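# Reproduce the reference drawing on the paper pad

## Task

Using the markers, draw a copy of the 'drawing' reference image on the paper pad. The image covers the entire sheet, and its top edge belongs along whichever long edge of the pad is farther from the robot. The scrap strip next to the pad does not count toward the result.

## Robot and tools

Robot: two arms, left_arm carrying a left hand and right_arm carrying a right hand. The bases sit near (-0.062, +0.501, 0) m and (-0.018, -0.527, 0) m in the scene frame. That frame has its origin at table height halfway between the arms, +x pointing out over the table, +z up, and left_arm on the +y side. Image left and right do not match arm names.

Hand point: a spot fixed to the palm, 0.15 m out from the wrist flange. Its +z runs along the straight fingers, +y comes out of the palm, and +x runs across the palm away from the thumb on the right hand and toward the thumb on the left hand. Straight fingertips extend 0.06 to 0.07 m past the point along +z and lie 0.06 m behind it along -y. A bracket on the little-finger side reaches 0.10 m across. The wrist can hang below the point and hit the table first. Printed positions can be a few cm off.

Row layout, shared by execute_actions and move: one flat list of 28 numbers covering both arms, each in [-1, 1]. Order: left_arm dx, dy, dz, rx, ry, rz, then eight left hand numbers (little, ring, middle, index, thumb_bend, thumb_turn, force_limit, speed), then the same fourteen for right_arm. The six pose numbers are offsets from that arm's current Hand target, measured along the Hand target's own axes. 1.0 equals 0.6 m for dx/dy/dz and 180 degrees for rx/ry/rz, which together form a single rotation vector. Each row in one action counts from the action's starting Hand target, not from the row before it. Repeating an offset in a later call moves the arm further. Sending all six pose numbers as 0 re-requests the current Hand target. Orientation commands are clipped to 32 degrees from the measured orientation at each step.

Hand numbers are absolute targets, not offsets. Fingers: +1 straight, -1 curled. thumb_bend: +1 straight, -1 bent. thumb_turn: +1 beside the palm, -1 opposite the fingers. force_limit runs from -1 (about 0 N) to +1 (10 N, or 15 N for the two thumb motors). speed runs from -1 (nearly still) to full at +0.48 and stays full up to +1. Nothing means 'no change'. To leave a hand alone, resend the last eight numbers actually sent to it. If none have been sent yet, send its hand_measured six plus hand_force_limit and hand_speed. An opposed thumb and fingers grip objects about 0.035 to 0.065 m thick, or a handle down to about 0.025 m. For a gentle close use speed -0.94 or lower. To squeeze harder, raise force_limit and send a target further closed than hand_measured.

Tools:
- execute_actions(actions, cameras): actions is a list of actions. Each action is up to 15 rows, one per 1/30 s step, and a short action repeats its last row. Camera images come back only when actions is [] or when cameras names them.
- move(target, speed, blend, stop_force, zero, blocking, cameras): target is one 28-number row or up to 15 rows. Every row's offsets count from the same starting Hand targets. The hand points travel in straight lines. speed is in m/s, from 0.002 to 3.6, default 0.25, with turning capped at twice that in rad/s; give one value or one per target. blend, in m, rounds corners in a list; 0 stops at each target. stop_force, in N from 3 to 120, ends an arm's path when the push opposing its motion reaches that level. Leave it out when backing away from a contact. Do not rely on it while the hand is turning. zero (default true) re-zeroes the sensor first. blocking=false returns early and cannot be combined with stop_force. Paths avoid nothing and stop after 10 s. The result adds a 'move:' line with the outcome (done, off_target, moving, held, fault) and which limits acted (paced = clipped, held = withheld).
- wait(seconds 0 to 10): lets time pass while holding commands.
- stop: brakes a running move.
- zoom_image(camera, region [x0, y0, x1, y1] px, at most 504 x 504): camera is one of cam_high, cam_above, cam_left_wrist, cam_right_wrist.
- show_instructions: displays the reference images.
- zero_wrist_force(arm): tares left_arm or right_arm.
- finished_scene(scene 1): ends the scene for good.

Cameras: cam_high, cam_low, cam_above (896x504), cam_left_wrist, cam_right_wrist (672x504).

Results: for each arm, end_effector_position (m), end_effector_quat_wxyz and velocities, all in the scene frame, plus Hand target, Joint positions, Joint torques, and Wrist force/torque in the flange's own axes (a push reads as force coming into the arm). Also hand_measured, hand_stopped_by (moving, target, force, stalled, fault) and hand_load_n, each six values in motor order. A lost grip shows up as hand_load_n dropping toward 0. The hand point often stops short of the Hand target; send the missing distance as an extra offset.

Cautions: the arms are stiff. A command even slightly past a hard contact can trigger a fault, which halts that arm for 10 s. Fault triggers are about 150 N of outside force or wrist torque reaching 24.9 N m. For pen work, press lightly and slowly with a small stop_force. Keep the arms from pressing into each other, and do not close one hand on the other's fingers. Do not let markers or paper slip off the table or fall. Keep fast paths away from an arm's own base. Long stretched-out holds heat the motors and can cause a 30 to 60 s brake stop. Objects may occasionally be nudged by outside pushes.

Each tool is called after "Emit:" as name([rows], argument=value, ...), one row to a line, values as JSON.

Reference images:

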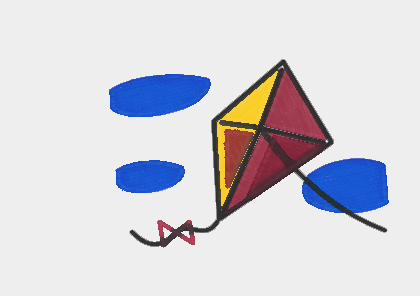

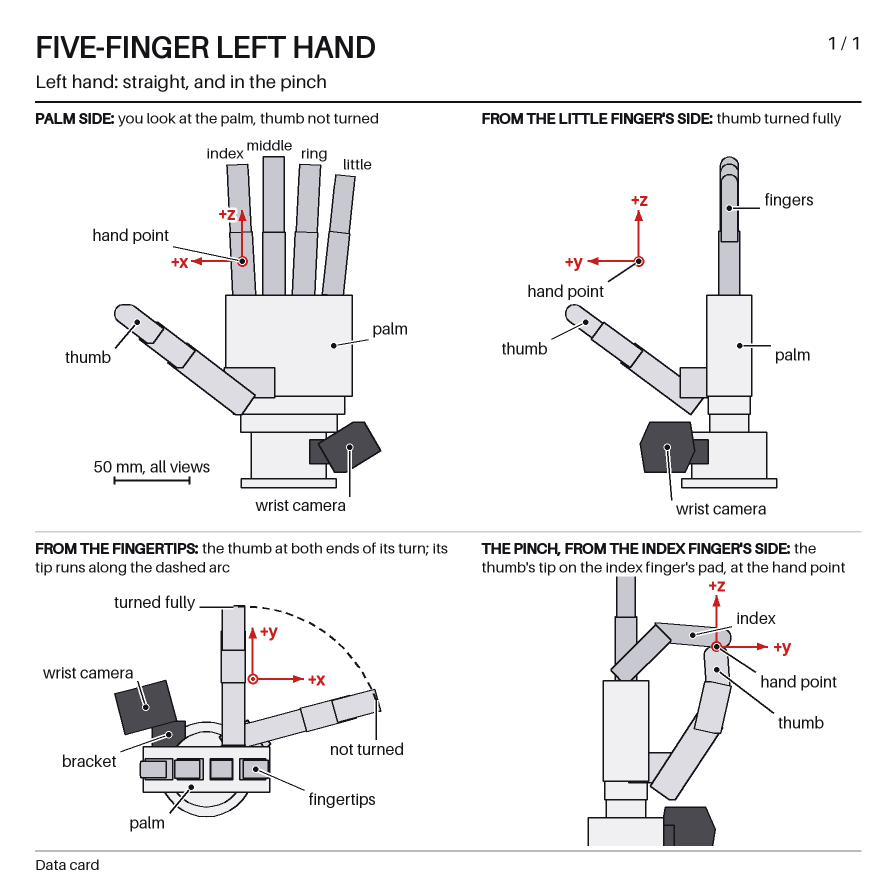

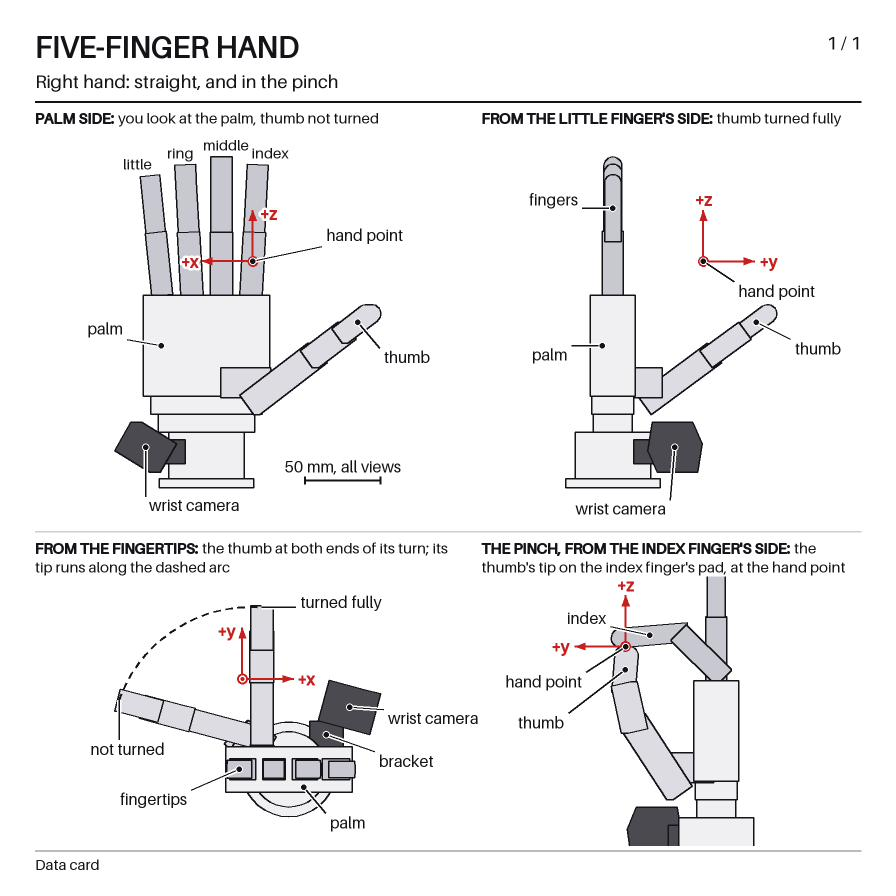

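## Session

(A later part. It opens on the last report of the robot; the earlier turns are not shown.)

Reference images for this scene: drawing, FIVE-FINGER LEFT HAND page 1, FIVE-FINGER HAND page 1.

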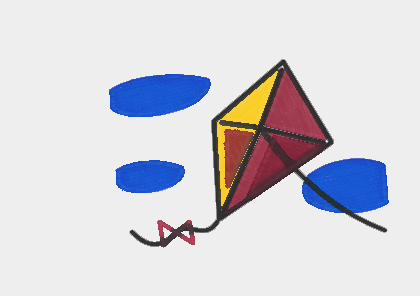

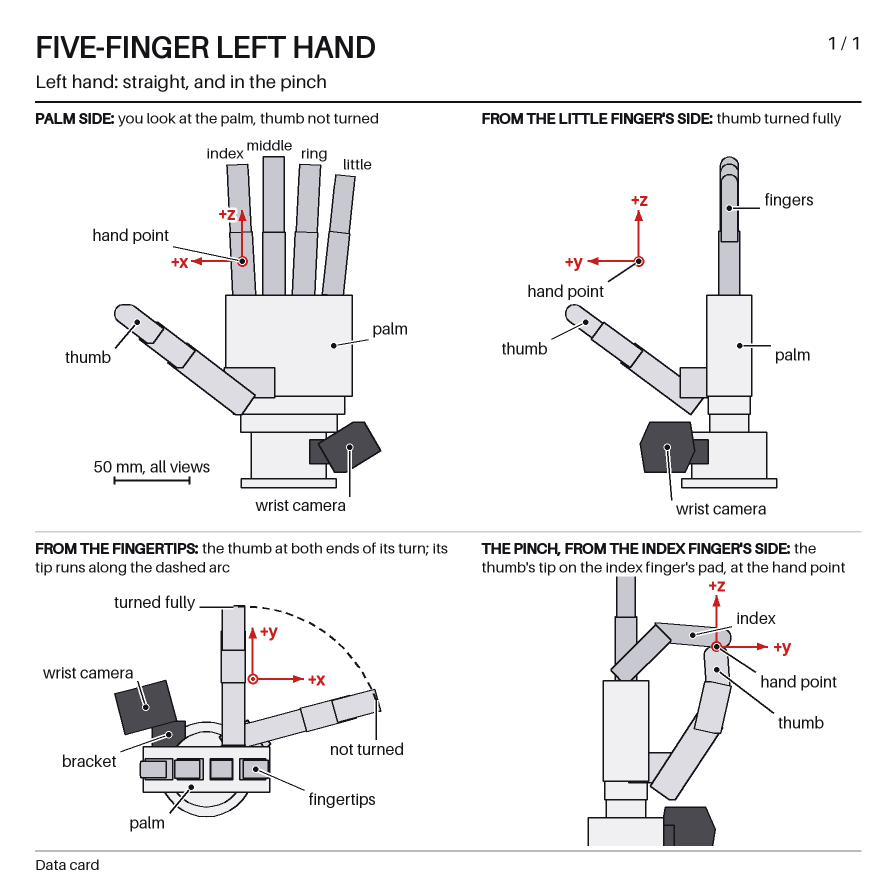

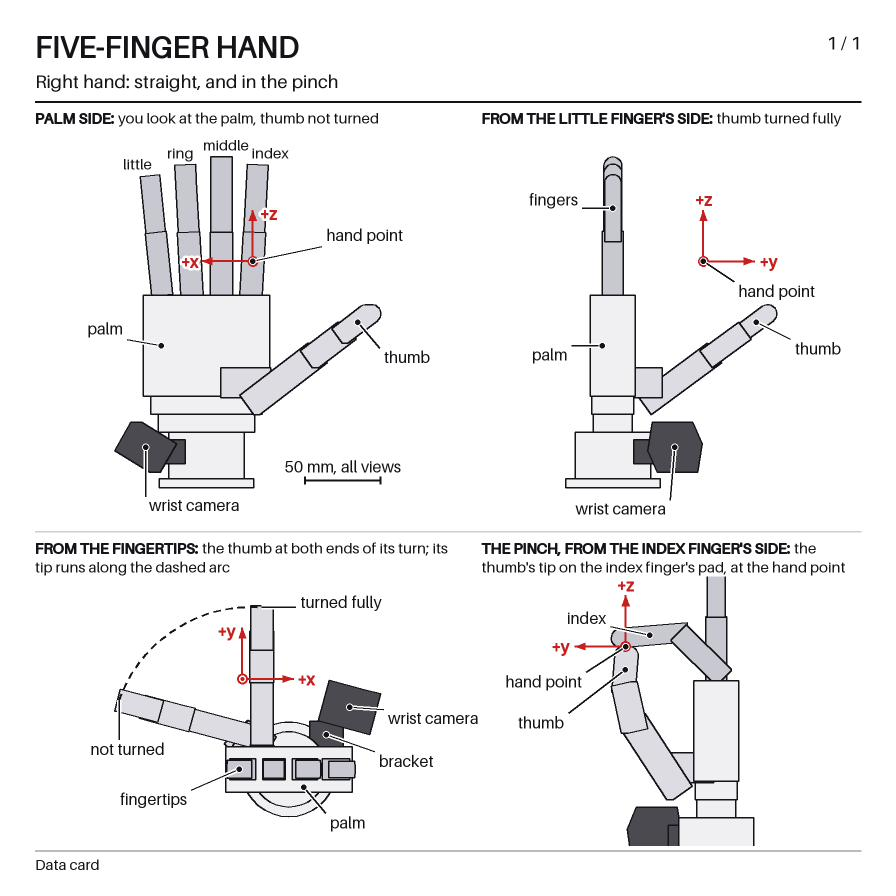

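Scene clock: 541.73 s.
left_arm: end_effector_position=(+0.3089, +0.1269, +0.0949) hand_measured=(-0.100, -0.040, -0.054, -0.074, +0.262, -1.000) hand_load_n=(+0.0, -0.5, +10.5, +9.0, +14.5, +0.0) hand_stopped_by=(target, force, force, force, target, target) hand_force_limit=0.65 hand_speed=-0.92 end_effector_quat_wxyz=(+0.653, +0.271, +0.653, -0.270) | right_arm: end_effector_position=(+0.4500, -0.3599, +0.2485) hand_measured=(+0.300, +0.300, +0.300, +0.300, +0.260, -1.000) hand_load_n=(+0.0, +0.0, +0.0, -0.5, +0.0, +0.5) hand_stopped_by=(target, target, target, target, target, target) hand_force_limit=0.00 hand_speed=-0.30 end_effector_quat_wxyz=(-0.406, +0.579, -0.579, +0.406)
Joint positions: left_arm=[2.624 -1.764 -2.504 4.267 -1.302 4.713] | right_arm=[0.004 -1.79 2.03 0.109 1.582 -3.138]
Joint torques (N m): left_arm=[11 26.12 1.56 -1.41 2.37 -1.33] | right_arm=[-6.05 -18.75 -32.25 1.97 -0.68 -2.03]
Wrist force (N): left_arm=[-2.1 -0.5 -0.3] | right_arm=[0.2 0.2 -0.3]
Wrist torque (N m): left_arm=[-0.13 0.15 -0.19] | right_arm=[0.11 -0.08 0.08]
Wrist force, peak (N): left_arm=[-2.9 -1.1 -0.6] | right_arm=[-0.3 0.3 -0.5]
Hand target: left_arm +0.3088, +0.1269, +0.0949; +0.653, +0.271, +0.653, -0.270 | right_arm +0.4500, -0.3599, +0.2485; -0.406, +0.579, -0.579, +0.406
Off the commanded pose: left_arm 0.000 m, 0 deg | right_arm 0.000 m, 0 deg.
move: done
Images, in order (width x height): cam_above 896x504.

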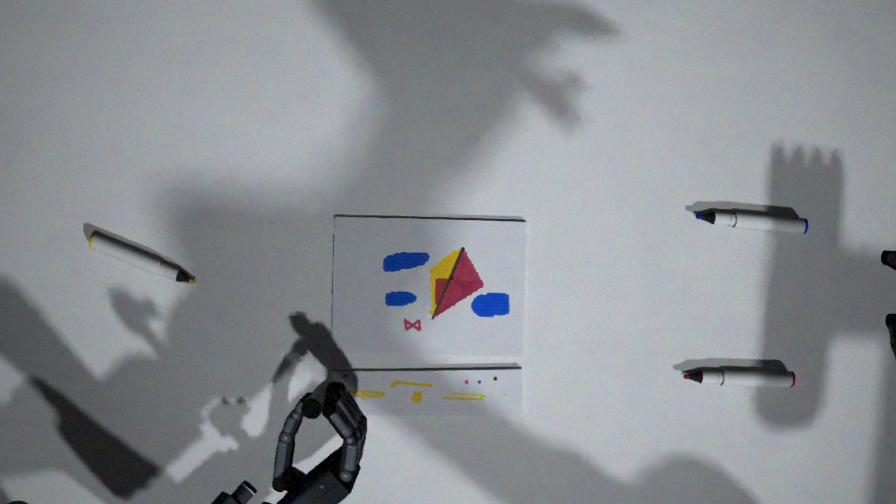

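Emit:
move(target=[0.03,0,0.28,0,0,0,-0.1,-0.1,-0.4,-0.35,0.26,-1,0.65,-0.92,0,0,0,0,0,0,0.3,0.3,0.3,0.3,0.26,-1,0,-0.3], speed=0.25)

Emit:
move([
  [0,0.030697,0.051110,0,0,0,-0.1,-0.1,-0.4,-0.35,0.26,-1,0.65,-0.92,0,0,0,0,0,0,0.3,0.3,0.3,0.3,0.26,-1,0,-0.3],
  [0.01617,0.030697,0.051110,0,0,0,-0.1,-0.1,-0.4,-0.35,0.26,-1,0.65,-0.92,0,0,0,0,0,0,0.3,0.3,0.3,0.3,0.26,-1,0,-0.3],
  [0.01617,0.030853,-0.024360,0,0,0,-0.1,-0.1,-0.4,-0.35,0.26,-1,0.65,-0.92,0,0,0,0,0,0,0.3,0.3,0.3,0.3,0.26,-1,0,-0.3],
  [0.01617,-0.032616,-0.074233,0,0,0,-0.1,-0.1,-0.4,-0.35,0.26,-1,0.65,-0.92,0,0,0,0,0,0,0.3,0.3,0.3,0.3,0.26,-1,0,-0.3],
  [0.01617,-0.047984,0.036265,0,0,0,-0.1,-0.1,-0.4,-0.35,0.26,-1,0.65,-0.92,0,0,0,0,0,0,0.3,0.3,0.3,0.3,0.26,-1,0,-0.3],
  [0.01617,0.028044,0.050961,0,0,0,-0.1,-0.1,-0.4,-0.35,0.26,-1,0.65,-0.92,0,0,0,0,0,0,0.3,0.3,0.3,0.3,0.26,-1,0,-0.3],
  [0,0.028044,0.050961,0,0,0,-0.1,-0.1,-0.4,-0.35,0.26,-1,0.65,-0.92,0,0,0,0,0,0,0.3,0.3,0.3,0.3,0.26,-1,0,-0.3],
  [0,0,0,0,0,0,-0.1,-0.1,-0.4,-0.35,0.26,-1,0.65,-0.92,0,0,0,0,0,0,0.3,0.3,0.3,0.3,0.26,-1,0,-0.3],
  [-0.03,0,-0.28,0,0,0,-0.1,-0.1,-0.4,-0.35,0.26,-1,0.65,-0.92,0,0,0,0,0,0,0.3,0.3,0.3,0.3,0.26,-1,0,-0.3],
], speed=[0.12,0.04,0.055,0.055,0.055,0.055,0.06,0.15,0.25], cameras=["cam_above"])

Emit:
zoom_image(camera="cam_above", region=[425, 245, 485, 325])

Scene clock: 544.50 s.
left_arm: end_effector_position=(+0.4276, +0.0081, +0.0769) hand_measured=(-0.100, -0.040, -0.054, -0.074, +0.262, -1.000) hand_load_n=(+0.0, -0.5, +10.5, +9.0, +14.5, +0.0) hand_stopped_by=(target, force, force, force, target, target) hand_force_limit=0.65 hand_speed=-0.92 end_effector_quat_wxyz=(+0.653, +0.271, +0.653, -0.270) | right_arm: end_effector_position=(+0.4500, -0.3599, +0.2485) hand_measured=(+0.300, +0.300, +0.300, +0.300, +0.260, -1.000) hand_load_n=(+0.0, +0.0, +0.0, +0.0, +0.0, +0.0) hand_stopped_by=(target, target, target, target, target, target) hand_force_limit=0.00 hand_speed=-0.30 end_effector_quat_wxyz=(-0.406, +0.579, -0.579, +0.406)
Joint positions: left_arm=[2.518 -2.085 -2.033 4.118 -1.408 4.713] | right_arm=[0.004 -1.79 2.03 0.109 1.582 -3.138]
Joint torques (N m): left_arm=[-10.9 24.57 20.17 -1.35 -2.62 1.4] | right_arm=[-7.02 -19.45 -32.38 2.15 -0.83 -2.1]
Wrist force (N): left_arm=[-1.6 -0.4 -0.3] | right_arm=[0.0 0.4 -0.5]
Wrist torque (N m): left_arm=[-0.12 0.10 -0.16] | right_arm=[0.14 -0.05 0.08]
Wrist force, peak (N): left_arm=[-1.7 -0.9 -1.7] | right_arm=[0.0 0.4 -0.5]
Hand target: left_arm +0.4276, +0.0081, +0.0769; +0.653, +0.271, +0.653, -0.270 | right_arm +0.4500, -0.3599, +0.2485; -0.406, +0.579, -0.579, +0.406
Off the commanded pose: left_arm 0.000 m, 0 deg | right_arm 0.000 m, 0 deg.
move: done

Scene clock: 553.00 s.
left_arm: end_effector_position=(+0.3089, +0.1269, +0.0949) hand_measured=(-0.100, -0.040, -0.054, -0.074, +0.262, -1.000) hand_load_n=(+0.0, +0.0, +11.0, +9.0, +14.5, +0.0) hand_stopped_by=(target, force, force, force, target, target) hand_force_limit=0.65 hand_speed=-0.92 end_effector_quat_wxyz=(+0.653, +0.271, +0.653, -0.270) | right_arm: end_effector_position=(+0.4500, -0.3599, +0.2485) hand_measured=(+0.300, +0.300, +0.300, +0.300, +0.260, -1.000) hand_load_n=(+0.0, +0.0, -0.5, +0.0, +0.0, +0.0) hand_stopped_by=(target, target, target, target, target, target) hand_force_limit=0.00 hand_speed=-0.30 end_effector_quat_wxyz=(-0.406, +0.579, -0.579, +0.406)
Joint positions: left_arm=[2.624 -1.764 -2.504 4.267 -1.302 4.713] | right_arm=[0.004 -1.79 2.03 0.109 1.582 -3.138]
Joint torques (N m): left_arm=[11.01 26.58 2.32 -1.39 2.3 -1.25] | right_arm=[-7.21 -18.76 -32.09 2.11 -0.27 -1.88]
Wrist force (N): left_arm=[-1.6 -0.6 -0.3] | right_arm=[0.0 0.1 -0.3]
Wrist torque (N m): left_arm=[-0.15 0.07 -0.15] | right_arm=[0.09 -0.06 0.07]
Wrist force, peak (N): left_arm=[-4.6 -0.6 0.7] | right_arm=[-0.1 0.5 -0.5]
Hand target: left_arm +0.3088, +0.1269, +0.0949; +0.653, +0.271, +0.653, -0.270 | right_arm +0.4500, -0.3599, +0.2485; -0.406, +0.579, -0.579, +0.406
Off the commanded pose: left_arm 0.000 m, 0 deg | right_arm 0.000 m, 0 deg.
move: done
Images, in order (width x height): cam_above 896x504.

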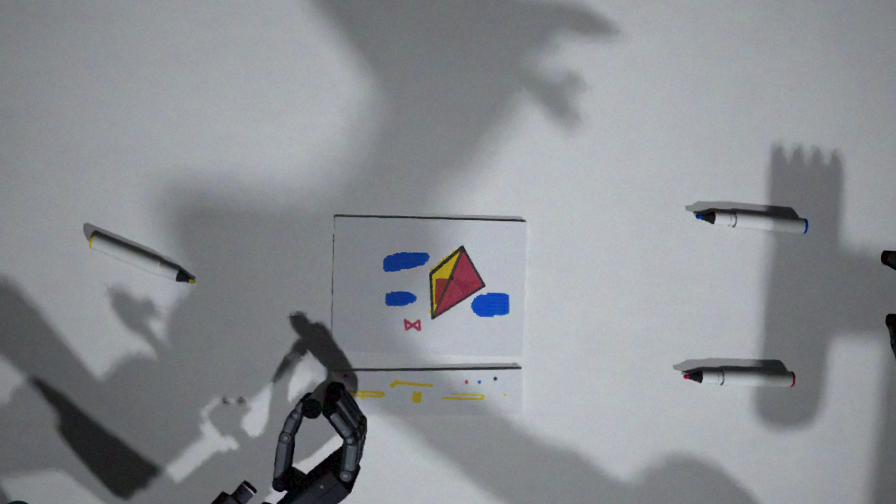

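Scaled by 6.300 from the camera's 896x504 image, which has a finer 1280x720 frame.

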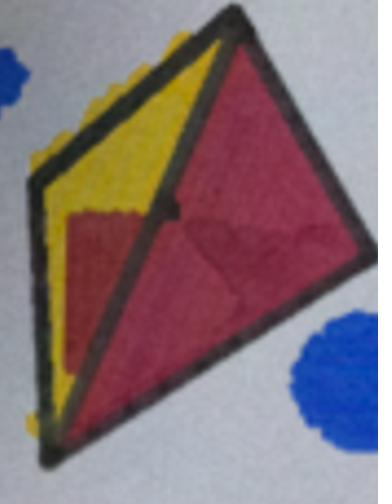

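Emit:
move(target=[0.03,0,0.28,0,0,0,-0.1,-0.1,-0.4,-0.35,0.26,-1,0.65,-0.92,0,0,0,0,0,0,0.3,0.3,0.3,0.3,0.26,-1,0,-0.3], speed=0.25)

Emit:
move([
  [0,0.026563,-0.022061,0,0,0,-0.1,-0.1,-0.4,-0.35,0.26,-1,0.65,-0.92,0,0,0,0,0,0,0.3,0.3,0.3,0.3,0.26,-1,0,-0.3],
  [0.01617,0.026563,-0.022061,0,0,0,-0.1,-0.1,-0.4,-0.35,0.26,-1,0.65,-0.92,0,0,0,0,0,0,0.3,0.3,0.3,0.3,0.26,-1,0,-0.3],
  [0.01617,-0.046564,0.035303,0,0,0,-0.1,-0.1,-0.4,-0.35,0.26,-1,0.65,-0.92,0,0,0,0,0,0,0.3,0.3,0.3,0.3,0.26,-1,0,-0.3],
  [0.003,-0.046564,0.035303,0,0,0,-0.1,-0.1,-0.4,-0.35,0.26,-1,0.65,-0.92,0,0,0,0,0,0,0.3,0.3,0.3,0.3,0.26,-1,0,-0.3],
  [0.003,-0.001083,0.000089,0,0,0,-0.1,-0.1,-0.4,-0.35,0.26,-1,0.65,-0.92,0,0,0,0,0,0,0.3,0.3,0.3,0.3,0.26,-1,0,-0.3],
  [0.01617,-0.001083,0.000089,0,0,0,-0.1,-0.1,-0.4,-0.35,0.26,-1,0.65,-0.92,0,0,0,0,0,0,0.3,0.3,0.3,0.3,0.26,-1,0,-0.3],
  [0.01617,-0.025829,-0.000912,0,0,0,-0.1,-0.1,-0.4,-0.35,0.26,-1,0.65,-0.92,0,0,0,0,0,0,0.3,0.3,0.3,0.3,0.26,-1,0,-0.3],
  [0.01617,-0.046378,-0.000375,0,0,0,-0.1,-0.1,-0.4,-0.35,0.26,-1,0.65,-0.92,0,0,0,0,0,0,0.3,0.3,0.3,0.3,0.26,-1,0,-0.3],
  [0.01617,-0.071803,0.002493,0,0,0,-0.1,-0.1,-0.4,-0.35,0.26,-1,0.65,-0.92,0,0,0,0,0,0,0.3,0.3,0.3,0.3,0.26,-1,0,-0.3],
  [0.01617,-0.096487,0.008269,0,0,0,-0.1,-0.1,-0.4,-0.35,0.26,-1,0.65,-0.92,0,0,0,0,0,0,0.3,0.3,0.3,0.3,0.26,-1,0,-0.3],
  [0.01617,-0.115309,0.013722,0,0,0,-0.1,-0.1,-0.4,-0.35,0.26,-1,0.65,-0.92,0,0,0,0,0,0,0.3,0.3,0.3,0.3,0.26,-1,0,-0.3],
  [0.01617,-0.132588,0.020565,0,0,0,-0.1,-0.1,-0.4,-0.35,0.26,-1,0.65,-0.92,0,0,0,0,0,0,0.3,0.3,0.3,0.3,0.26,-1,0,-0.3],
  [0,-0.132588,0.020565,0,0,0,-0.1,-0.1,-0.4,-0.35,0.26,-1,0.65,-0.92,0,0,0,0,0,0,0.3,0.3,0.3,0.3,0.26,-1,0,-0.3],
], speed=[0.15,0.04,0.055,0.06,0.15,0.04,0.05,0.05,0.05,0.05,0.05,0.05,0.06], blend=[0,0,0,0,0,0,0.0015,0.0015,0.0015,0.0015,0.0015,0,0])

Emit:
move(target=[-0.03,0.132588,-0.300565,0,0,0,-0.1,-0.1,-0.4,-0.35,0.26,-1,0.65,-0.92,0,0,0,0,0,0,0.3,0.3,0.3,0.3,0.26,-1,0,-0.3], speed=0.25, cameras=["cam_above"])

Emit:
zoom_image(camera="cam_above", region=[425, 240, 535, 350])

Scene clock: 556.37 s.
left_arm: end_effector_position=(+0.4276, +0.0081, +0.0769) hand_measured=(-0.100, -0.040, -0.054, -0.074, +0.262, -1.000) hand_load_n=(+0.0, +0.0, +11.0, +9.0, +15.0, +0.0) hand_stopped_by=(target, force, force, force, target, target) hand_force_limit=0.65 hand_speed=-0.92 end_effector_quat_wxyz=(+0.653, +0.271, +0.653, -0.270) | right_arm: end_effector_position=(+0.4500, -0.3599, +0.2485) hand_measured=(+0.300, +0.300, +0.300, +0.300, +0.260, -1.000) hand_load_n=(+0.0, +0.5, +0.0, +0.0, +0.0, +0.0) hand_stopped_by=(target, target, target, target, target, target) hand_force_limit=0.00 hand_speed=-0.30 end_effector_quat_wxyz=(-0.406, +0.579, -0.579, +0.406)
Joint positions: left_arm=[2.518 -2.085 -2.033 4.118 -1.408 4.713] | right_arm=[0.004 -1.79 2.03 0.109 1.582 -3.138]
Joint torques (N m): left_arm=[-10.87 24.98 19.61 -1.4 -2.63 1.51] | right_arm=[-6.42 -19.01 -32.58 2.04 -0.25 -1.89]
Wrist force (N): left_arm=[-1.7 -0.4 -0.6] | right_arm=[0.3 0.3 -0.2]
Wrist torque (N m): left_arm=[-0.09 0.10 -0.16] | right_arm=[0.10 -0.09 0.09]
Wrist force, peak (N): left_arm=[-2.3 -0.5 -1.7] | right_arm=[0.1 0.6 -0.6]
Hand target: left_arm +0.4276, +0.0081, +0.0769; +0.653, +0.271, +0.653, -0.270 | right_arm +0.4500, -0.3599, +0.2485; -0.406, +0.579, -0.579, +0.406
Off the commanded pose: left_arm 0.000 m, 0 deg | right_arm 0.000 m, 0 deg.
move: done

Scene clock: 562.70 s.
left_arm: end_effector_position=(+0.3801, -0.0568, +0.0767) hand_measured=(-0.100, -0.040, -0.054, -0.074, +0.262, -1.000) hand_load_n=(+0.0, +0.0, +10.5, +9.0, +15.0, +0.0) hand_stopped_by=(target, force, force, force, target, target) hand_force_limit=0.65 hand_speed=-0.92 end_effector_quat_wxyz=(+0.653, +0.271, +0.653, -0.270) | right_arm: end_effector_position=(+0.4500, -0.3599, +0.2485) hand_measured=(+0.300, +0.300, +0.300, +0.300, +0.260, -1.000) hand_load_n=(+0.0, +0.0, +0.0, +0.0, +0.0, +0.0) hand_stopped_by=(target, target, target, target, target, target) hand_force_limit=0.00 hand_speed=-0.30 end_effector_quat_wxyz=(-0.406, +0.579, -0.579, +0.406)
Joint positions: left_arm=[2.337 -2.131 -1.943 4.074 -1.589 4.713] | right_arm=[0.004 -1.79 2.03 0.109 1.582 -3.138]
Joint torques (N m): left_arm=[-10.54 45.97 19.43 -1.13 -2.62 -0.52] | right_arm=[-6.2 -18.11 -32.53 2.07 -0.43 -1.7]
Wrist force (N): left_arm=[-1.8 -0.3 0.2] | right_arm=[0.1 0.4 -0.2]
Wrist torque (N m): left_arm=[-0.12 0.11 -0.18] | right_arm=[0.12 -0.07 0.08]
Wrist force, peak (N): left_arm=[-3.3 -0.6 -0.2] | right_arm=[0.0 0.3 -0.6]
Hand target: left_arm +0.3801, -0.0568, +0.0768; +0.653, +0.271, +0.653, -0.270 | right_arm +0.4500, -0.3599, +0.2485; -0.406, +0.579, -0.579, +0.406
Off the commanded pose: left_arm 0.000 m, 0 deg | right_arm 0.000 m, 0 deg.
move: done

Scene clock: 564.17 s.
left_arm: end_effector_position=(+0.3089, +0.1269, +0.0950) hand_measured=(-0.100, -0.040, -0.054, -0.074, +0.262, -1.000) hand_load_n=(+0.0, +0.0, +10.5, +9.0, +15.0, +0.0) hand_stopped_by=(target, force, force, force, target, target) hand_force_limit=0.65 hand_speed=-0.92 end_effector_quat_wxyz=(+0.653, +0.271, +0.653, -0.270) | right_arm: end_effector_position=(+0.4500, -0.3599, +0.2485) hand_measured=(+0.300, +0.300, +0.300, +0.300, +0.260, -1.000) hand_load_n=(+0.0, +0.0, +0.5, +0.0, +0.5, +0.0) hand_stopped_by=(target, target, target, target, target, target) hand_force_limit=0.00 hand_speed=-0.30 end_effector_quat_wxyz=(-0.406, +0.579, -0.579, +0.406)
Joint positions: left_arm=[2.624 -1.764 -2.504 4.267 -1.302 4.713] | right_arm=[0.004 -1.79 2.03 0.109 1.582 -3.138]
Joint torques (N m): left_arm=[11.36 27.49 1.44 2.88 2.41 -1.46] | right_arm=[-6.19 -18.64 -31.29 2.12 -0.37 -1.72]
Wrist force (N): left_arm=[-1.8 -0.8 -0.5] | right_arm=[0.1 0.4 -0.2]
Wrist torque (N m): left_arm=[-0.16 0.11 -0.14] | right_arm=[0.12 -0.07 0.08]
Wrist force, peak (N): left_arm=[-2.1 -0.1 -1.7] | right_arm=[0.1 0.2 -0.7]
Hand target: left_arm +0.3088, +0.1269, +0.0949; +0.653, +0.271, +0.653, -0.270 | right_arm +0.4500, -0.3599, +0.2485; -0.406, +0.579, -0.579, +0.406
Off the commanded pose: left_arm 0.000 m, 0 deg | right_arm 0.000 m, 0 deg.
move: done
Images, in order (width x height): cam_above 896x504.

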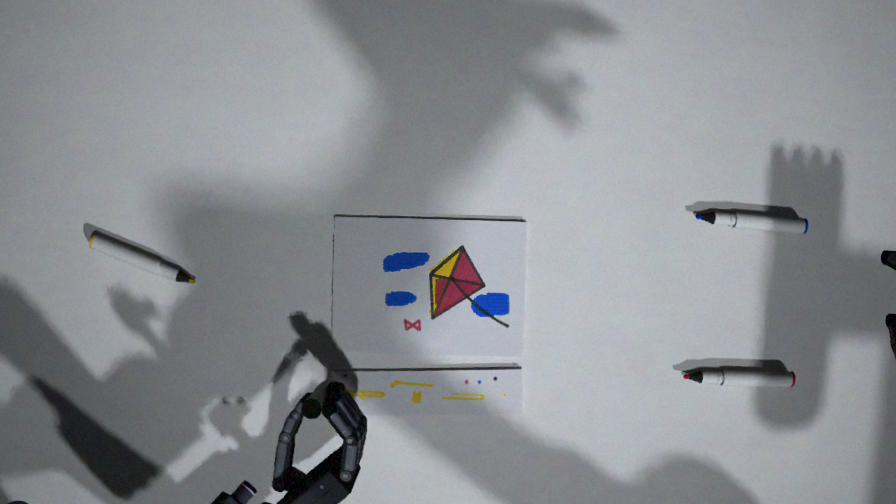

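Scaled by 4.582 from the camera's 896x504 image, which has a finer 1280x720 frame.

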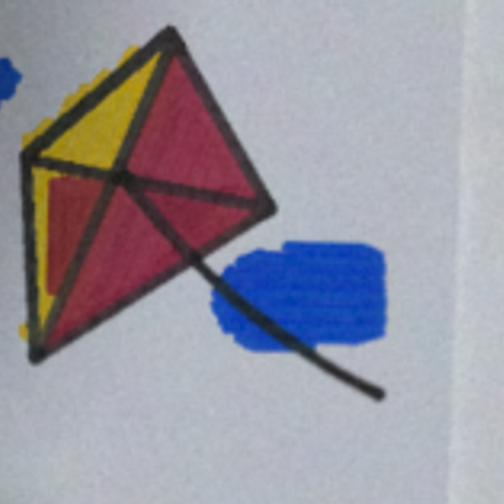

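Emit:
move(target=[0.03,-0.033233,0.205212,0,0,0,-0.1,-0.1,-0.4,-0.35,0.26,-1,0.65,-0.92,0,0,0,0,0,0,0.3,0.3,0.3,0.3,0.26,-1,0,-0.3], speed=0.25)

Emit:
move([
  [0.01617,0,0,0,0,0,-0.1,-0.1,-0.4,-0.35,0.26,-1,0.65,-0.92,0,0,0,0,0,0,0.3,0.3,0.3,0.3,0.26,-1,0,-0.3],
  [0.01617,-0.002283,-0.004297,0,0,0,-0.1,-0.1,-0.4,-0.35,0.26,-1,0.65,-0.92,0,0,0,0,0,0,0.3,0.3,0.3,0.3,0.26,-1,0,-0.3],
  [0.01617,-0.002839,-0.009277,0,0,0,-0.1,-0.1,-0.4,-0.35,0.26,-1,0.65,-0.92,0,0,0,0,0,0,0.3,0.3,0.3,0.3,0.26,-1,0,-0.3],
  [0.01617,-0.001049,-0.014387,0,0,0,-0.1,-0.1,-0.4,-0.35,0.26,-1,0.65,-0.92,0,0,0,0,0,0,0.3,0.3,0.3,0.3,0.26,-1,0,-0.3],
  [0.01617,0.003394,-0.019347,0,0,0,-0.1,-0.1,-0.4,-0.35,0.26,-1,0.65,-0.92,0,0,0,0,0,0,0.3,0.3,0.3,0.3,0.26,-1,0,-0.3],
  [0.01617,0.010243,-0.023260,0,0,0,-0.1,-0.1,-0.4,-0.35,0.26,-1,0.65,-0.92,0,0,0,0,0,0,0.3,0.3,0.3,0.3,0.26,-1,0,-0.3],
  [0.01617,0.013823,-0.027877,0,0,0,-0.1,-0.1,-0.4,-0.35,0.26,-1,0.65,-0.92,0,0,0,0,0,0,0.3,0.3,0.3,0.3,0.26,-1,0,-0.3],
  [0.01617,0.014934,-0.034718,0,0,0,-0.1,-0.1,-0.4,-0.35,0.26,-1,0.65,-0.92,0,0,0,0,0,0,0.3,0.3,0.3,0.3,0.26,-1,0,-0.3],
  [0.01617,0.016230,-0.043632,0,0,0,-0.1,-0.1,-0.4,-0.35,0.26,-1,0.65,-0.92,0,0,0,0,0,0,0.3,0.3,0.3,0.3,0.26,-1,0,-0.3],
  [0.01617,0.017896,-0.051093,0,0,0,-0.1,-0.1,-0.4,-0.35,0.26,-1,0.65,-0.92,0,0,0,0,0,0,0.3,0.3,0.3,0.3,0.26,-1,0,-0.3],
  [0.01617,0.021414,-0.056886,0,0,0,-0.1,-0.1,-0.4,-0.35,0.26,-1,0.65,-0.92,0,0,0,0,0,0,0.3,0.3,0.3,0.3,0.26,-1,0,-0.3],
  [0.01617,0.026782,-0.061013,0,0,0,-0.1,-0.1,-0.4,-0.35,0.26,-1,0.65,-0.92,0,0,0,0,0,0,0.3,0.3,0.3,0.3,0.26,-1,0,-0.3],
  [0.01617,0.033447,-0.062852,0,0,0,-0.1,-0.1,-0.4,-0.35,0.26,-1,0.65,-0.92,0,0,0,0,0,0,0.3,0.3,0.3,0.3,0.26,-1,0,-0.3],
  [0.01617,0.040205,-0.062928,0,0,0,-0.1,-0.1,-0.4,-0.35,0.26,-1,0.65,-0.92,0,0,0,0,0,0,0.3,0.3,0.3,0.3,0.26,-1,0,-0.3],
  [0,0.040205,-0.062928,0,0,0,-0.1,-0.1,-0.4,-0.35,0.26,-1,0.65,-0.92,0,0,0,0,0,0,0.3,0.3,0.3,0.3,0.26,-1,0,-0.3],
], speed=[0.04,0.04,0.04,0.04,0.04,0.04,0.04,0.04,0.04,0.04,0.04,0.04,0.04,0.04,0.06], blend=[0,0.001,0.001,0.001,0.001,0.001,0.001,0.001,0.001,0.001,0.001,0.001,0.001,0,0])

Emit:
move(target=[-0.04,0,-0.2,0,0,0,-0.1,-0.1,-0.4,-0.35,0.26,-1,0.65,-0.92,0,0,0,0,0,0,0.3,0.3,0.3,0.3,0.26,-1,0,-0.3], speed=0.25, cameras=["cam_above"])

Emit:
zoom_image(camera="cam_above", region=[330, 210, 530, 355])

Scene clock: 567.63 s.
left_arm: end_effector_position=(+0.3818, +0.0258, +0.0769) hand_measured=(-0.100, -0.040, -0.054, -0.074, +0.262, -1.000) hand_load_n=(+0.0, +0.0, +10.5, +9.0, +15.0, +0.0) hand_stopped_by=(target, force, force, force, target, target) hand_force_limit=0.65 hand_speed=-0.92 end_effector_quat_wxyz=(+0.653, +0.271, +0.653, -0.270) | right_arm: end_effector_position=(+0.4500, -0.3599, +0.2485) hand_measured=(+0.300, +0.300, +0.300, +0.300, +0.260, -1.000) hand_load_n=(+0.0, +0.0, +0.0, +0.0, +0.0, +0.0) hand_stopped_by=(target, target, target, target, target, target) hand_force_limit=0.00 hand_speed=-0.30 end_effector_quat_wxyz=(-0.406, +0.579, -0.579, +0.406)
Joint positions: left_arm=[2.486 -2.023 -2.155 4.177 -1.44 4.713] | right_arm=[0.004 -1.79 2.03 0.109 1.582 -3.138]
Joint torques (N m): left_arm=[-10.97 21.8 18.16 -1.26 -2.7 1.35] | right_arm=[-5.56 -18.11 -31.54 2.08 -0.14 -1.76]
Wrist force (N): left_arm=[-1.8 -0.5 -0.2] | right_arm=[-0.1 0.2 -0.3]
Wrist torque (N m): left_arm=[-0.14 0.14 -0.14] | right_arm=[0.10 -0.04 0.06]
Wrist force, peak (N): left_arm=[-2.1 -0.4 -1.5] | right_arm=[0.1 0.5 -0.4]
Hand target: left_arm +0.3818, +0.0258, +0.0769; +0.653, +0.271, +0.653, -0.270 | right_arm +0.4500, -0.3599, +0.2485; -0.406, +0.579, -0.579, +0.406
Off the commanded pose: left_arm 0.000 m, 0 deg | right_arm 0.000 m, 0 deg.
move: done

Scene clock: 570.43 s.
left_arm: end_effector_position=(+0.3722, +0.0695, +0.0769) hand_measured=(-0.100, -0.040, -0.054, -0.074, +0.262, -1.000) hand_load_n=(+0.0, +0.0, +10.5, +9.0, +14.5, +0.0) hand_stopped_by=(target, force, force, force, target, target) hand_force_limit=0.65 hand_speed=-0.92 end_effector_quat_wxyz=(+0.653, +0.271, +0.653, -0.270) | right_arm: end_effector_position=(+0.4500, -0.3599, +0.2485) hand_measured=(+0.300, +0.300, +0.300, +0.300, +0.260, -1.000) hand_load_n=(+0.0, +0.0, +0.0, +0.0, +0.0, +0.0) hand_stopped_by=(target, target, target, target, target, target) hand_force_limit=0.00 hand_speed=-0.30 end_effector_quat_wxyz=(-0.406, +0.579, -0.579, +0.406)
Joint positions: left_arm=[2.569 -1.96 -2.275 4.234 -1.357 4.713] | right_arm=[0.004 -1.79 2.03 0.109 1.582 -3.138]
Joint torques (N m): left_arm=[10.81 35.28 17.19 -1.33 2.18 -0.43] | right_arm=[-5 -18.39 -33.02 2.13 -0.04 -1.74]
Wrist force (N): left_arm=[-1.8 -0.6 -0.3] | right_arm=[0.2 0.3 -0.3]
Wrist torque (N m): left_arm=[-0.16 0.10 -0.13] | right_arm=[0.12 -0.08 0.08]
Wrist force, peak (N): left_arm=[-3.3 -0.9 0.1] | right_arm=[0.1 0.4 -0.5]
Hand target: left_arm +0.3722, +0.0695, +0.0769; +0.653, +0.271, +0.653, -0.270 | right_arm +0.4500, -0.3599, +0.2485; -0.406, +0.579, -0.579, +0.406
Off the commanded pose: left_arm 0.000 m, 0 deg | right_arm 0.000 m, 0 deg.
move: done

Scene clock: 571.60 s.
left_arm: end_effector_position=(+0.2873, +0.1544, +0.1010) hand_measured=(-0.100, -0.040, -0.054, -0.074, +0.262, -1.000) hand_load_n=(+0.0, +0.0, +10.5, +9.0, +14.5, +0.0) hand_stopped_by=(target, force, force, force, target, target) hand_force_limit=0.65 hand_speed=-0.92 end_effector_quat_wxyz=(+0.653, +0.271, +0.653, -0.270) | right_arm: end_effector_position=(+0.4500, -0.3599, +0.2485) hand_measured=(+0.300, +0.300, +0.300, +0.300, +0.260, -1.000) hand_load_n=(+0.0, +0.0, +0.0, +0.0, +0.0, +0.0) hand_stopped_by=(target, target, target, target, target, target) hand_force_limit=0.00 hand_speed=-0.30 end_effector_quat_wxyz=(-0.406, +0.579, -0.579, +0.406)
Joint positions: left_arm=[2.686 -1.668 -2.599 4.266 -1.24 4.713] | right_arm=[0.004 -1.79 2.03 0.109 1.582 -3.138]
Joint torques (N m): left_arm=[10.62 24.46 1.9 -1.55 2.27 -1.27] | right_arm=[-5.38 -18.66 -32.77 2.15 -0.15 -1.71]
Wrist force (N): left_arm=[-1.6 -0.7 -0.6] | right_arm=[0.0 0.1 -0.2]
Wrist torque (N m): left_arm=[-0.14 0.07 -0.13] | right_arm=[0.08 -0.05 0.06]
Wrist force, peak (N): left_arm=[-1.7 -0.9 -1.9] | right_arm=[0.2 0.3 -0.4]
Hand target: left_arm +0.2873, +0.1544, +0.1010; +0.653, +0.271, +0.653, -0.270 | right_arm +0.4500, -0.3599, +0.2485; -0.406, +0.579, -0.579, +0.406
Off the commanded pose: left_arm 0.000 m, 0 deg | right_arm 0.000 m, 0 deg.
move: done
Images, in order (width x height): cam_above 896x504.

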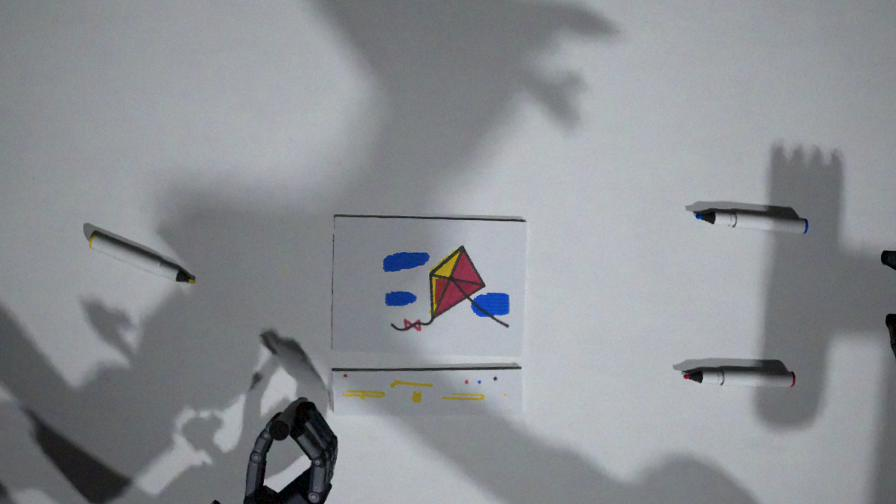

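Scaled by 2.520 from the camera's 896x504 image, which has a finer 1280x720 frame.

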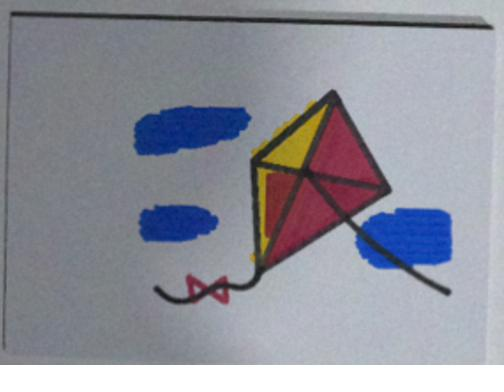

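Emit:
move(target=[-0.065,0.05692,-0.14484,-0.2808,-0.1131,-0.5102,-0.1,-0.1,-0.4,-0.35,0.26,-1,0.65,-0.92,0,0,0,0,0,0,0.3,0.3,0.3,0.3,0.26,-1,0,-0.3], speed=0.35, cameras=["cam_above","cam_low","cam_high"])

Scene clock: 576.27 s.
left_arm: end_effector_position=(+0.2500, +0.2399, +0.1400) hand_measured=(-0.100, -0.040, -0.054, -0.074, +0.262, -1.000) hand_load_n=(+0.0, +0.0, +10.5, +9.0, +15.0, -0.5) hand_stopped_by=(target, force, force, force, target, target) hand_force_limit=0.65 hand_speed=-0.92 end_effector_quat_wxyz=(-0.406, +0.579, -0.579, +0.405) | right_arm: end_effector_position=(+0.4500, -0.3599, +0.2485) hand_measured=(+0.300, +0.300, +0.300, +0.300, +0.260, -1.000) hand_load_n=(+0.0, +0.0, +0.0, +0.0, +0.0, +0.0) hand_stopped_by=(target, target, target, target, target, target) hand_force_limit=0.00 hand_speed=-0.30 end_effector_quat_wxyz=(-0.406, +0.579, -0.579, +0.406)
Joint positions: left_arm=[2.534 -1.377 -2.318 3.278 -2.136 2.909] | right_arm=[0.004 -1.79 2.03 0.109 1.582 -3.138]
Joint torques (N m): left_arm=[10.18 18.38 22.91 -2.87 1.78 -1.7] | right_arm=[-6.09 -18.11 -31.95 2.13 0.06 -1.6]
Wrist force (N): left_arm=[-0.8 -0.5 0.3] | right_arm=[0.1 0.3 -0.2]
Wrist torque (N m): left_arm=[-0.07 0.05 0.00] | right_arm=[0.11 -0.07 0.08]
Wrist force, peak (N): left_arm=[-2.2 -0.7 -0.6] | right_arm=[0.2 0.3 -0.7]
Hand target: left_arm +0.2500, +0.2399, +0.1400; -0.406, +0.579, -0.579, +0.405 | right_arm +0.4500, -0.3599, +0.2485; -0.406, +0.579, -0.579, +0.406
Off the commanded pose: left_arm 0.000 m, 0 deg | right_arm 0.000 m, 0 deg.
move: done
Images, in order (width x height): cam_high 896x504, cam_low 896x504, cam_above 896x504.

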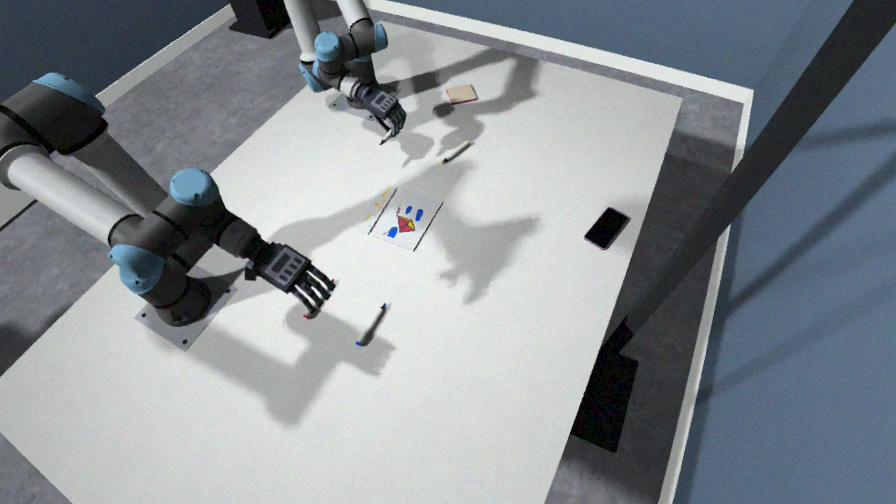

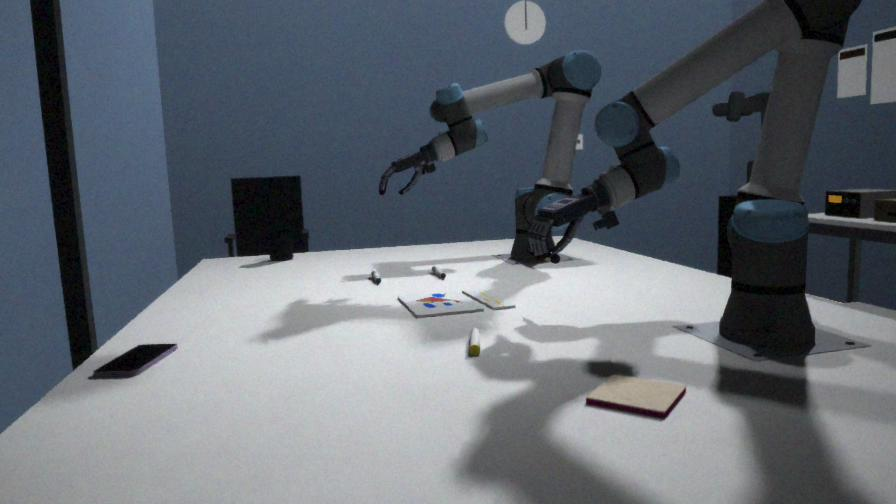

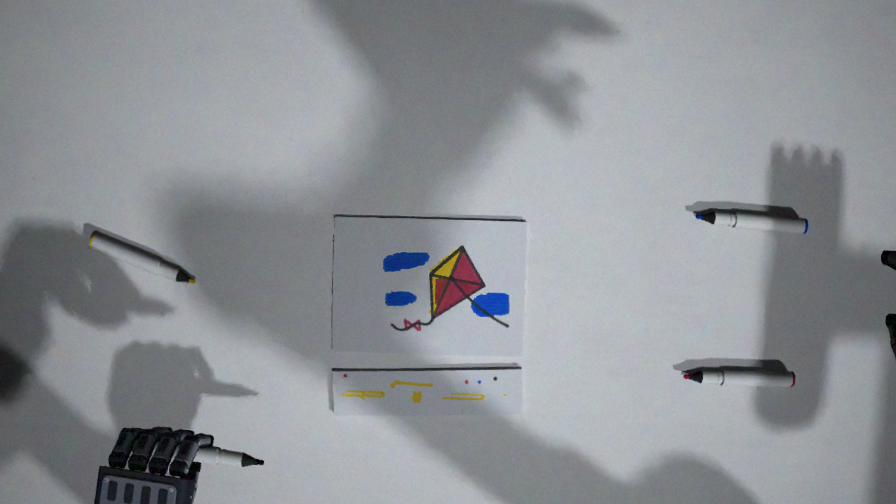

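Emit:
move(target=[0,0.17228,0.0627,0,0,0,-0.1,-0.1,-0.4,-0.35,0.26,-1,0.65,-0.92,0,0,0,0,0,0,0.3,0.3,0.3,0.3,0.26,-1,0,-0.3], speed=0.2)

Emit:
move(target=[0,0.0219,0.0080,0,0,0,-0.1,-0.1,-0.4,-0.35,0.26,-1,0.65,-0.92,0,0,0,0,0,0,0.3,0.3,0.3,0.3,0.26,-1,0,-0.3], speed=0.008, stop_force=3)

Emit:
move(target=[0,0,0,0,0,0,0.05,0.05,0.03,0.03,0.26,-1,0,-0.6,0,0,0,0,0,0,0.3,0.3,0.3,0.3,0.26,-1,0,-0.3], speed=0.05)

Emit:
move(target=[0,0,0,0,0,0,0.3,0.3,0.3,0.3,0.26,-1,0,-0.3,0,0,0,0,0,0,0.3,0.3,0.3,0.3,0.26,-1,0,-0.3], speed=0.05)

Emit:
move([
  [0,-0.047,-0.0171,0,0,0,0.3,0.3,0.3,0.3,0.26,-1,0,-0.3,0,0,0,0,0,0,0.3,0.3,0.3,0.3,0.26,-1,0,-0.3],
  [0,-0.1880,-0.0684,0,0,0,0.3,0.3,0.3,0.3,0.26,-1,0,-0.3,0,0,0,0,0,0,0.3,0.3,0.3,0.3,0.26,-1,0,-0.3],
], speed=[0.06,0.2], blend=[0.01,0], cameras=["cam_above","cam_low","cam_high"])

Emit:
zoom_image(camera="cam_above", region=[405, 235, 525, 335])

Scene clock: 578.23 s.
left_arm: end_effector_position=(+0.2500, +0.2400, +0.0301) hand_measured=(-0.100, -0.040, -0.054, -0.074, +0.262, -1.000) hand_load_n=(+0.0, +0.0, +10.5, +9.0, +14.5, -0.5) hand_stopped_by=(target, force, force, force, target, target) hand_force_limit=0.65 hand_speed=-0.92 end_effector_quat_wxyz=(-0.406, +0.579, -0.579, +0.405) | right_arm: end_effector_position=(+0.4500, -0.3599, +0.2485) hand_measured=(+0.300, +0.300, +0.300, +0.300, +0.260, -1.000) hand_load_n=(+0.0, +0.0, +0.0, +0.0, +0.0, +0.0) hand_stopped_by=(target, target, target, target, target, target) hand_force_limit=0.00 hand_speed=-0.30 end_effector_quat_wxyz=(-0.406, +0.579, -0.579, +0.406)
Joint positions: left_arm=[2.534 -1.64 -2.47 3.693 -2.136 2.91] | right_arm=[0.004 -1.79 2.03 0.109 1.582 -3.138]
Joint torques (N m): left_arm=[-10.19 5.56 3.52 3.12 -2.98 1.39] | right_arm=[-5.7 -17.93 -31.25 2.03 0.01 -1.45]
Wrist force (N): left_arm=[-0.7 -0.1 0.2] | right_arm=[-0.1 0.1 -0.3]
Wrist torque (N m): left_arm=[-0.02 0.02 -0.14] | right_arm=[0.09 -0.04 0.07]
Wrist force, peak (N): left_arm=[-0.5 -1.5 -0.3] | right_arm=[0.0 0.4 -0.4]
Hand target: left_arm +0.2500, +0.2400, +0.0300; -0.406, +0.579, -0.579, +0.405 | right_arm +0.4500, -0.3599, +0.2485; -0.406, +0.579, -0.579, +0.406
Off the commanded pose: left_arm 0.000 m, 0 deg | right_arm 0.000 m, 0 deg.
move: done

Scene clock: 580.97 s.
left_arm: end_effector_position=(+0.2500, +0.2400, +0.0174) hand_measured=(-0.100, -0.040, -0.054, -0.074, +0.262, -1.000) hand_load_n=(+0.0, +0.0, +10.5, +9.0, +15.0, -0.5) hand_stopped_by=(target, force, force, force, target, target) hand_force_limit=0.65 hand_speed=-0.92 end_effector_quat_wxyz=(-0.406, +0.579, -0.579, +0.405) | right_arm: end_effector_position=(+0.4500, -0.3599, +0.2485) hand_measured=(+0.300, +0.300, +0.300, +0.300, +0.260, -1.000) hand_load_n=(+0.0, +0.0, +0.0, -0.5, +0.0, +0.0) hand_stopped_by=(target, target, target, target, target, target) hand_force_limit=0.00 hand_speed=-0.30 end_effector_quat_wxyz=(-0.406, +0.579, -0.579, +0.406)
Joint positions: left_arm=[2.534 -1.68 -2.481 3.745 -2.135 2.91] | right_arm=[0.004 -1.79 2.03 0.109 1.582 -3.138]
Joint torques (N m): left_arm=[4.91 23.65 16.02 -2.86 0.9 1.36] | right_arm=[-6.01 -18.87 -32.46 2.14 0.03 -1.63]
Wrist force (N): left_arm=[-0.8 -3.5 -1.0] | right_arm=[0.1 0.2 -0.3]
Wrist torque (N m): left_arm=[-0.05 0.06 -0.10] | right_arm=[0.11 -0.08 0.08]
Wrist force, peak (N): left_arm=[-2.6 -12.2 -6.6] | right_arm=[0.1 0.1 -0.6]
Hand target: left_arm +0.2500, +0.2400, +0.0174; -0.406, +0.579, -0.579, +0.405 (not the last commanded pose) | right_arm +0.4500, -0.3599, +0.2485; -0.406, +0.579, -0.579, +0.406
Off the commanded pose: left_arm 0.001 m, 0 deg | right_arm 0.000 m, 0 deg.
move: contact (left_arm)

Scene clock: 581.47 s.
left_arm: end_effector_position=(+0.2500, +0.2400, +0.0174) hand_measured=(+0.050, +0.050, +0.030, +0.030, +0.260, -1.000) hand_load_n=(+0.0, +0.0, +0.0, +0.0, +0.5, +0.0) hand_stopped_by=(target, target, target, target, target, target) hand_force_limit=0.00 hand_speed=-0.60 end_effector_quat_wxyz=(-0.406, +0.579, -0.579, +0.405) | right_arm: end_effector_position=(+0.4500, -0.3599, +0.2485) hand_measured=(+0.300, +0.300, +0.300, +0.300, +0.260, -1.000) hand_load_n=(+0.0, +0.0, +0.0, +0.0, +0.0, +0.0) hand_stopped_by=(target, target, target, target, target, target) hand_force_limit=0.00 hand_speed=-0.30 end_effector_quat_wxyz=(-0.406, +0.579, -0.579, +0.406)
Joint positions: left_arm=[2.534 -1.68 -2.481 3.745 -2.135 2.91] | right_arm=[0.004 -1.79 2.03 0.109 1.582 -3.138]
Joint torques (N m): left_arm=[3.63 22.86 15.97 -1.69 0.75 1.02] | right_arm=[-5.99 -18.87 -32.46 2.14 -0.16 -1.5]
Wrist force (N): left_arm=[-0.5 -0.8 0.2] | right_arm=[0.0 0.1 -0.3]
Wrist torque (N m): left_arm=[-0.11 0.00 -0.11] | right_arm=[0.09 -0.05 0.07]
Wrist force, peak (N): left_arm=[-0.8 -3.0 -3.4] | right_arm=[0.1 0.4 -0.4]
Hand target: left_arm +0.2500, +0.2400, +0.0174; -0.406, +0.579, -0.579, +0.405 | right_arm +0.4500, -0.3599, +0.2485; -0.406, +0.579, -0.579, +0.406
Off the commanded pose: left_arm 0.000 m, 0 deg | right_arm 0.000 m, 0 deg.
move: done

Scene clock: 581.97 s.
left_arm: end_effector_position=(+0.2500, +0.2400, +0.0174) hand_measured=(+0.300, +0.300, +0.300, +0.300, +0.260, -1.000) hand_load_n=(+0.0, +0.0, +0.0, +0.0, +0.0, +0.0) hand_stopped_by=(target, target, target, target, target, target) hand_force_limit=0.00 hand_speed=-0.30 end_effector_quat_wxyz=(-0.406, +0.579, -0.579, +0.405) | right_arm: end_effector_position=(+0.4500, -0.3599, +0.2485) hand_measured=(+0.300, +0.300, +0.300, +0.300, +0.260, -1.000) hand_load_n=(+0.0, +0.0, +0.0, +0.0, +0.0, +0.0) hand_stopped_by=(target, target, target, target, target, target) hand_force_limit=0.00 hand_speed=-0.30 end_effector_quat_wxyz=(-0.406, +0.579, -0.579, +0.406)
Joint positions: left_arm=[2.534 -1.68 -2.481 3.745 -2.135 2.91] | right_arm=[0.004 -1.79 2.03 0.109 1.582 -3.138]
Joint torques (N m): left_arm=[2.32 23.54 14.81 -0.52 0.69 0.91] | right_arm=[-6.13 -18.53 -31.95 2.1 0.11 -1.5]
Wrist force (N): left_arm=[-0.6 -0.6 0.2] | right_arm=[0.1 0.2 -0.3]
Wrist torque (N m): left_arm=[-0.08 0.01 -0.12] | right_arm=[0.10 -0.07 0.07]
Wrist force, peak (N): left_arm=[-0.9 -0.9 0.2] | right_arm=[0.2 0.5 -0.4]
Hand target: left_arm +0.2500, +0.2400, +0.0174; -0.406, +0.579, -0.579, +0.405 | right_arm +0.4500, -0.3599, +0.2485; -0.406, +0.579, -0.579, +0.406
Off the commanded pose: left_arm 0.000 m, 0 deg | right_arm 0.000 m, 0 deg.
move: done

Scene clock: 583.53 s.
left_arm: end_effector_position=(+0.2500, +0.2399, +0.1374) hand_measured=(+0.300, +0.300, +0.300, +0.300, +0.260, -1.000) hand_load_n=(+0.0, -0.5, +0.0, +0.0, +0.0, +0.0) hand_stopped_by=(target, target, target, target, target, target) hand_force_limit=0.00 hand_speed=-0.30 end_effector_quat_wxyz=(-0.406, +0.579, -0.579, +0.405) | right_arm: end_effector_position=(+0.4500, -0.3599, +0.2485) hand_measured=(+0.300, +0.300, +0.300, +0.300, +0.260, -1.000) hand_load_n=(+0.0, +0.0, +0.0, +0.0, +0.0, +0.0) hand_stopped_by=(target, target, target, target, target, target) hand_force_limit=0.00 hand_speed=-0.30 end_effector_quat_wxyz=(-0.406, +0.579, -0.579, +0.406)
Joint positions: left_arm=[2.534 -1.382 -2.323 3.287 -2.136 2.909] | right_arm=[0.004 -1.79 2.03 0.109 1.582 -3.138]
Joint torques (N m): left_arm=[10.87 19.08 22.71 -2.72 1.97 -1.35] | right_arm=[-5.62 -18.61 -32.65 2.08 -0.06 -1.47]
Wrist force (N): left_arm=[-0.5 -0.5 0.3] | right_arm=[-0.1 0.4 -0.4]
Wrist torque (N m): left_arm=[-0.06 0.02 0.00] | right_arm=[0.14 -0.04 0.07]
Wrist force, peak (N): left_arm=[-0.7 -2.0 -0.2] | right_arm=[-0.1 0.4 -0.4]
Hand target: left_arm +0.2501, +0.2399, +0.1374; -0.406, +0.579, -0.579, +0.405 | right_arm +0.4500, -0.3599, +0.2485; -0.406, +0.579, -0.579, +0.406
Off the commanded pose: left_arm 0.000 m, 0 deg | right_arm 0.000 m, 0 deg.
move: done
Images, in order (width x height): cam_high 896x504, cam_low 896x504, cam_above 896x504.

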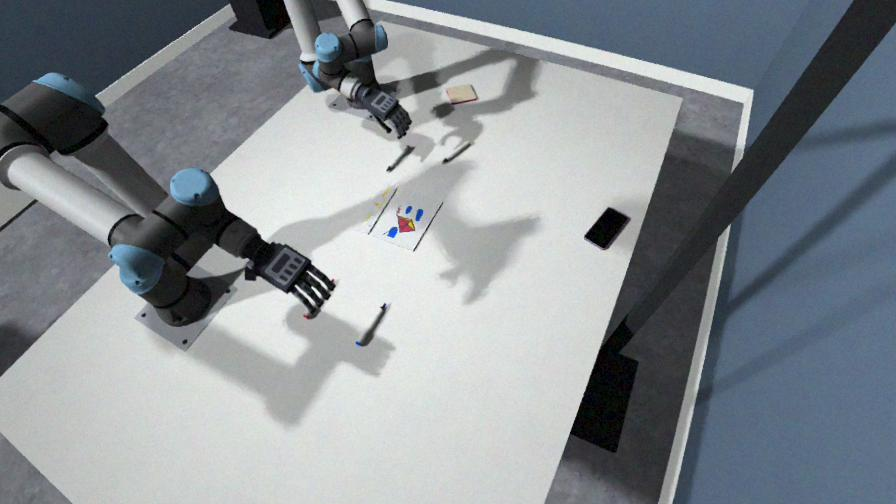

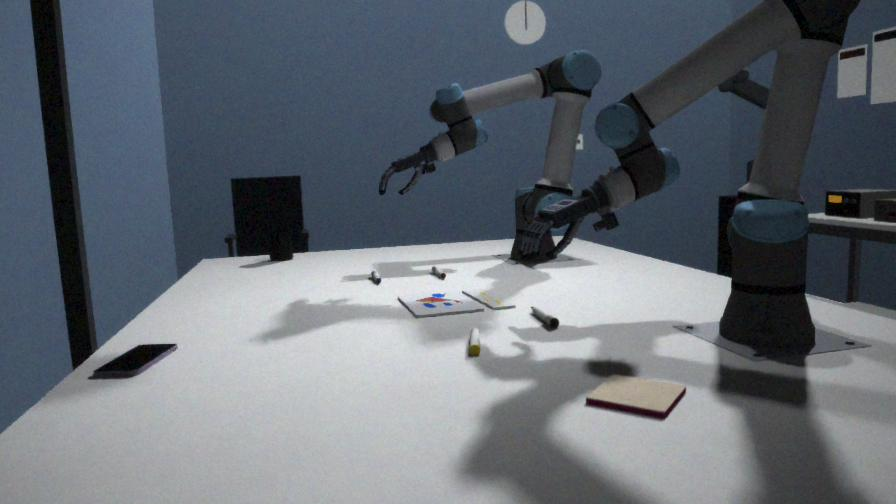

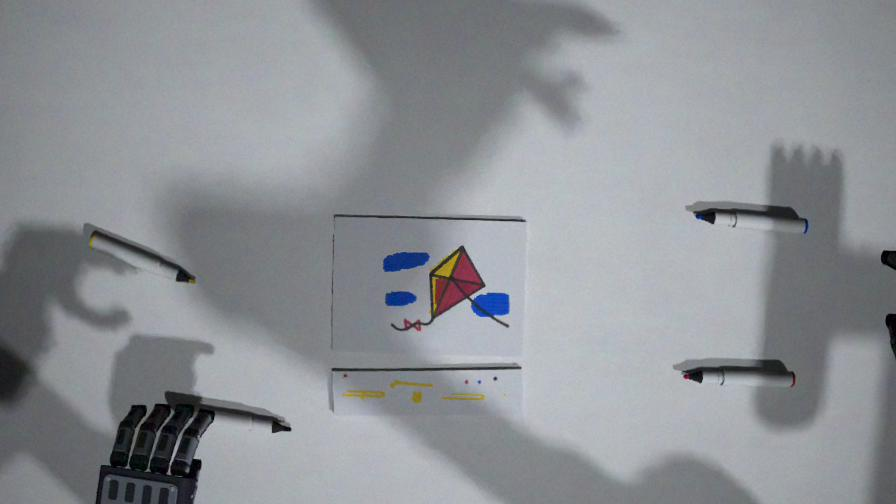

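Scaled by 4.200 from the camera's 896x504 image, which has a finer 1280x720 frame.

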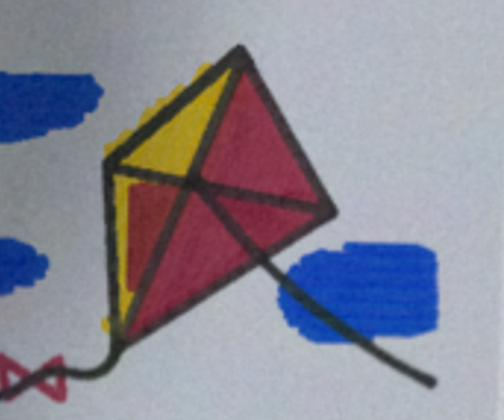

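Emit:
finished_scene()

The scene is finished.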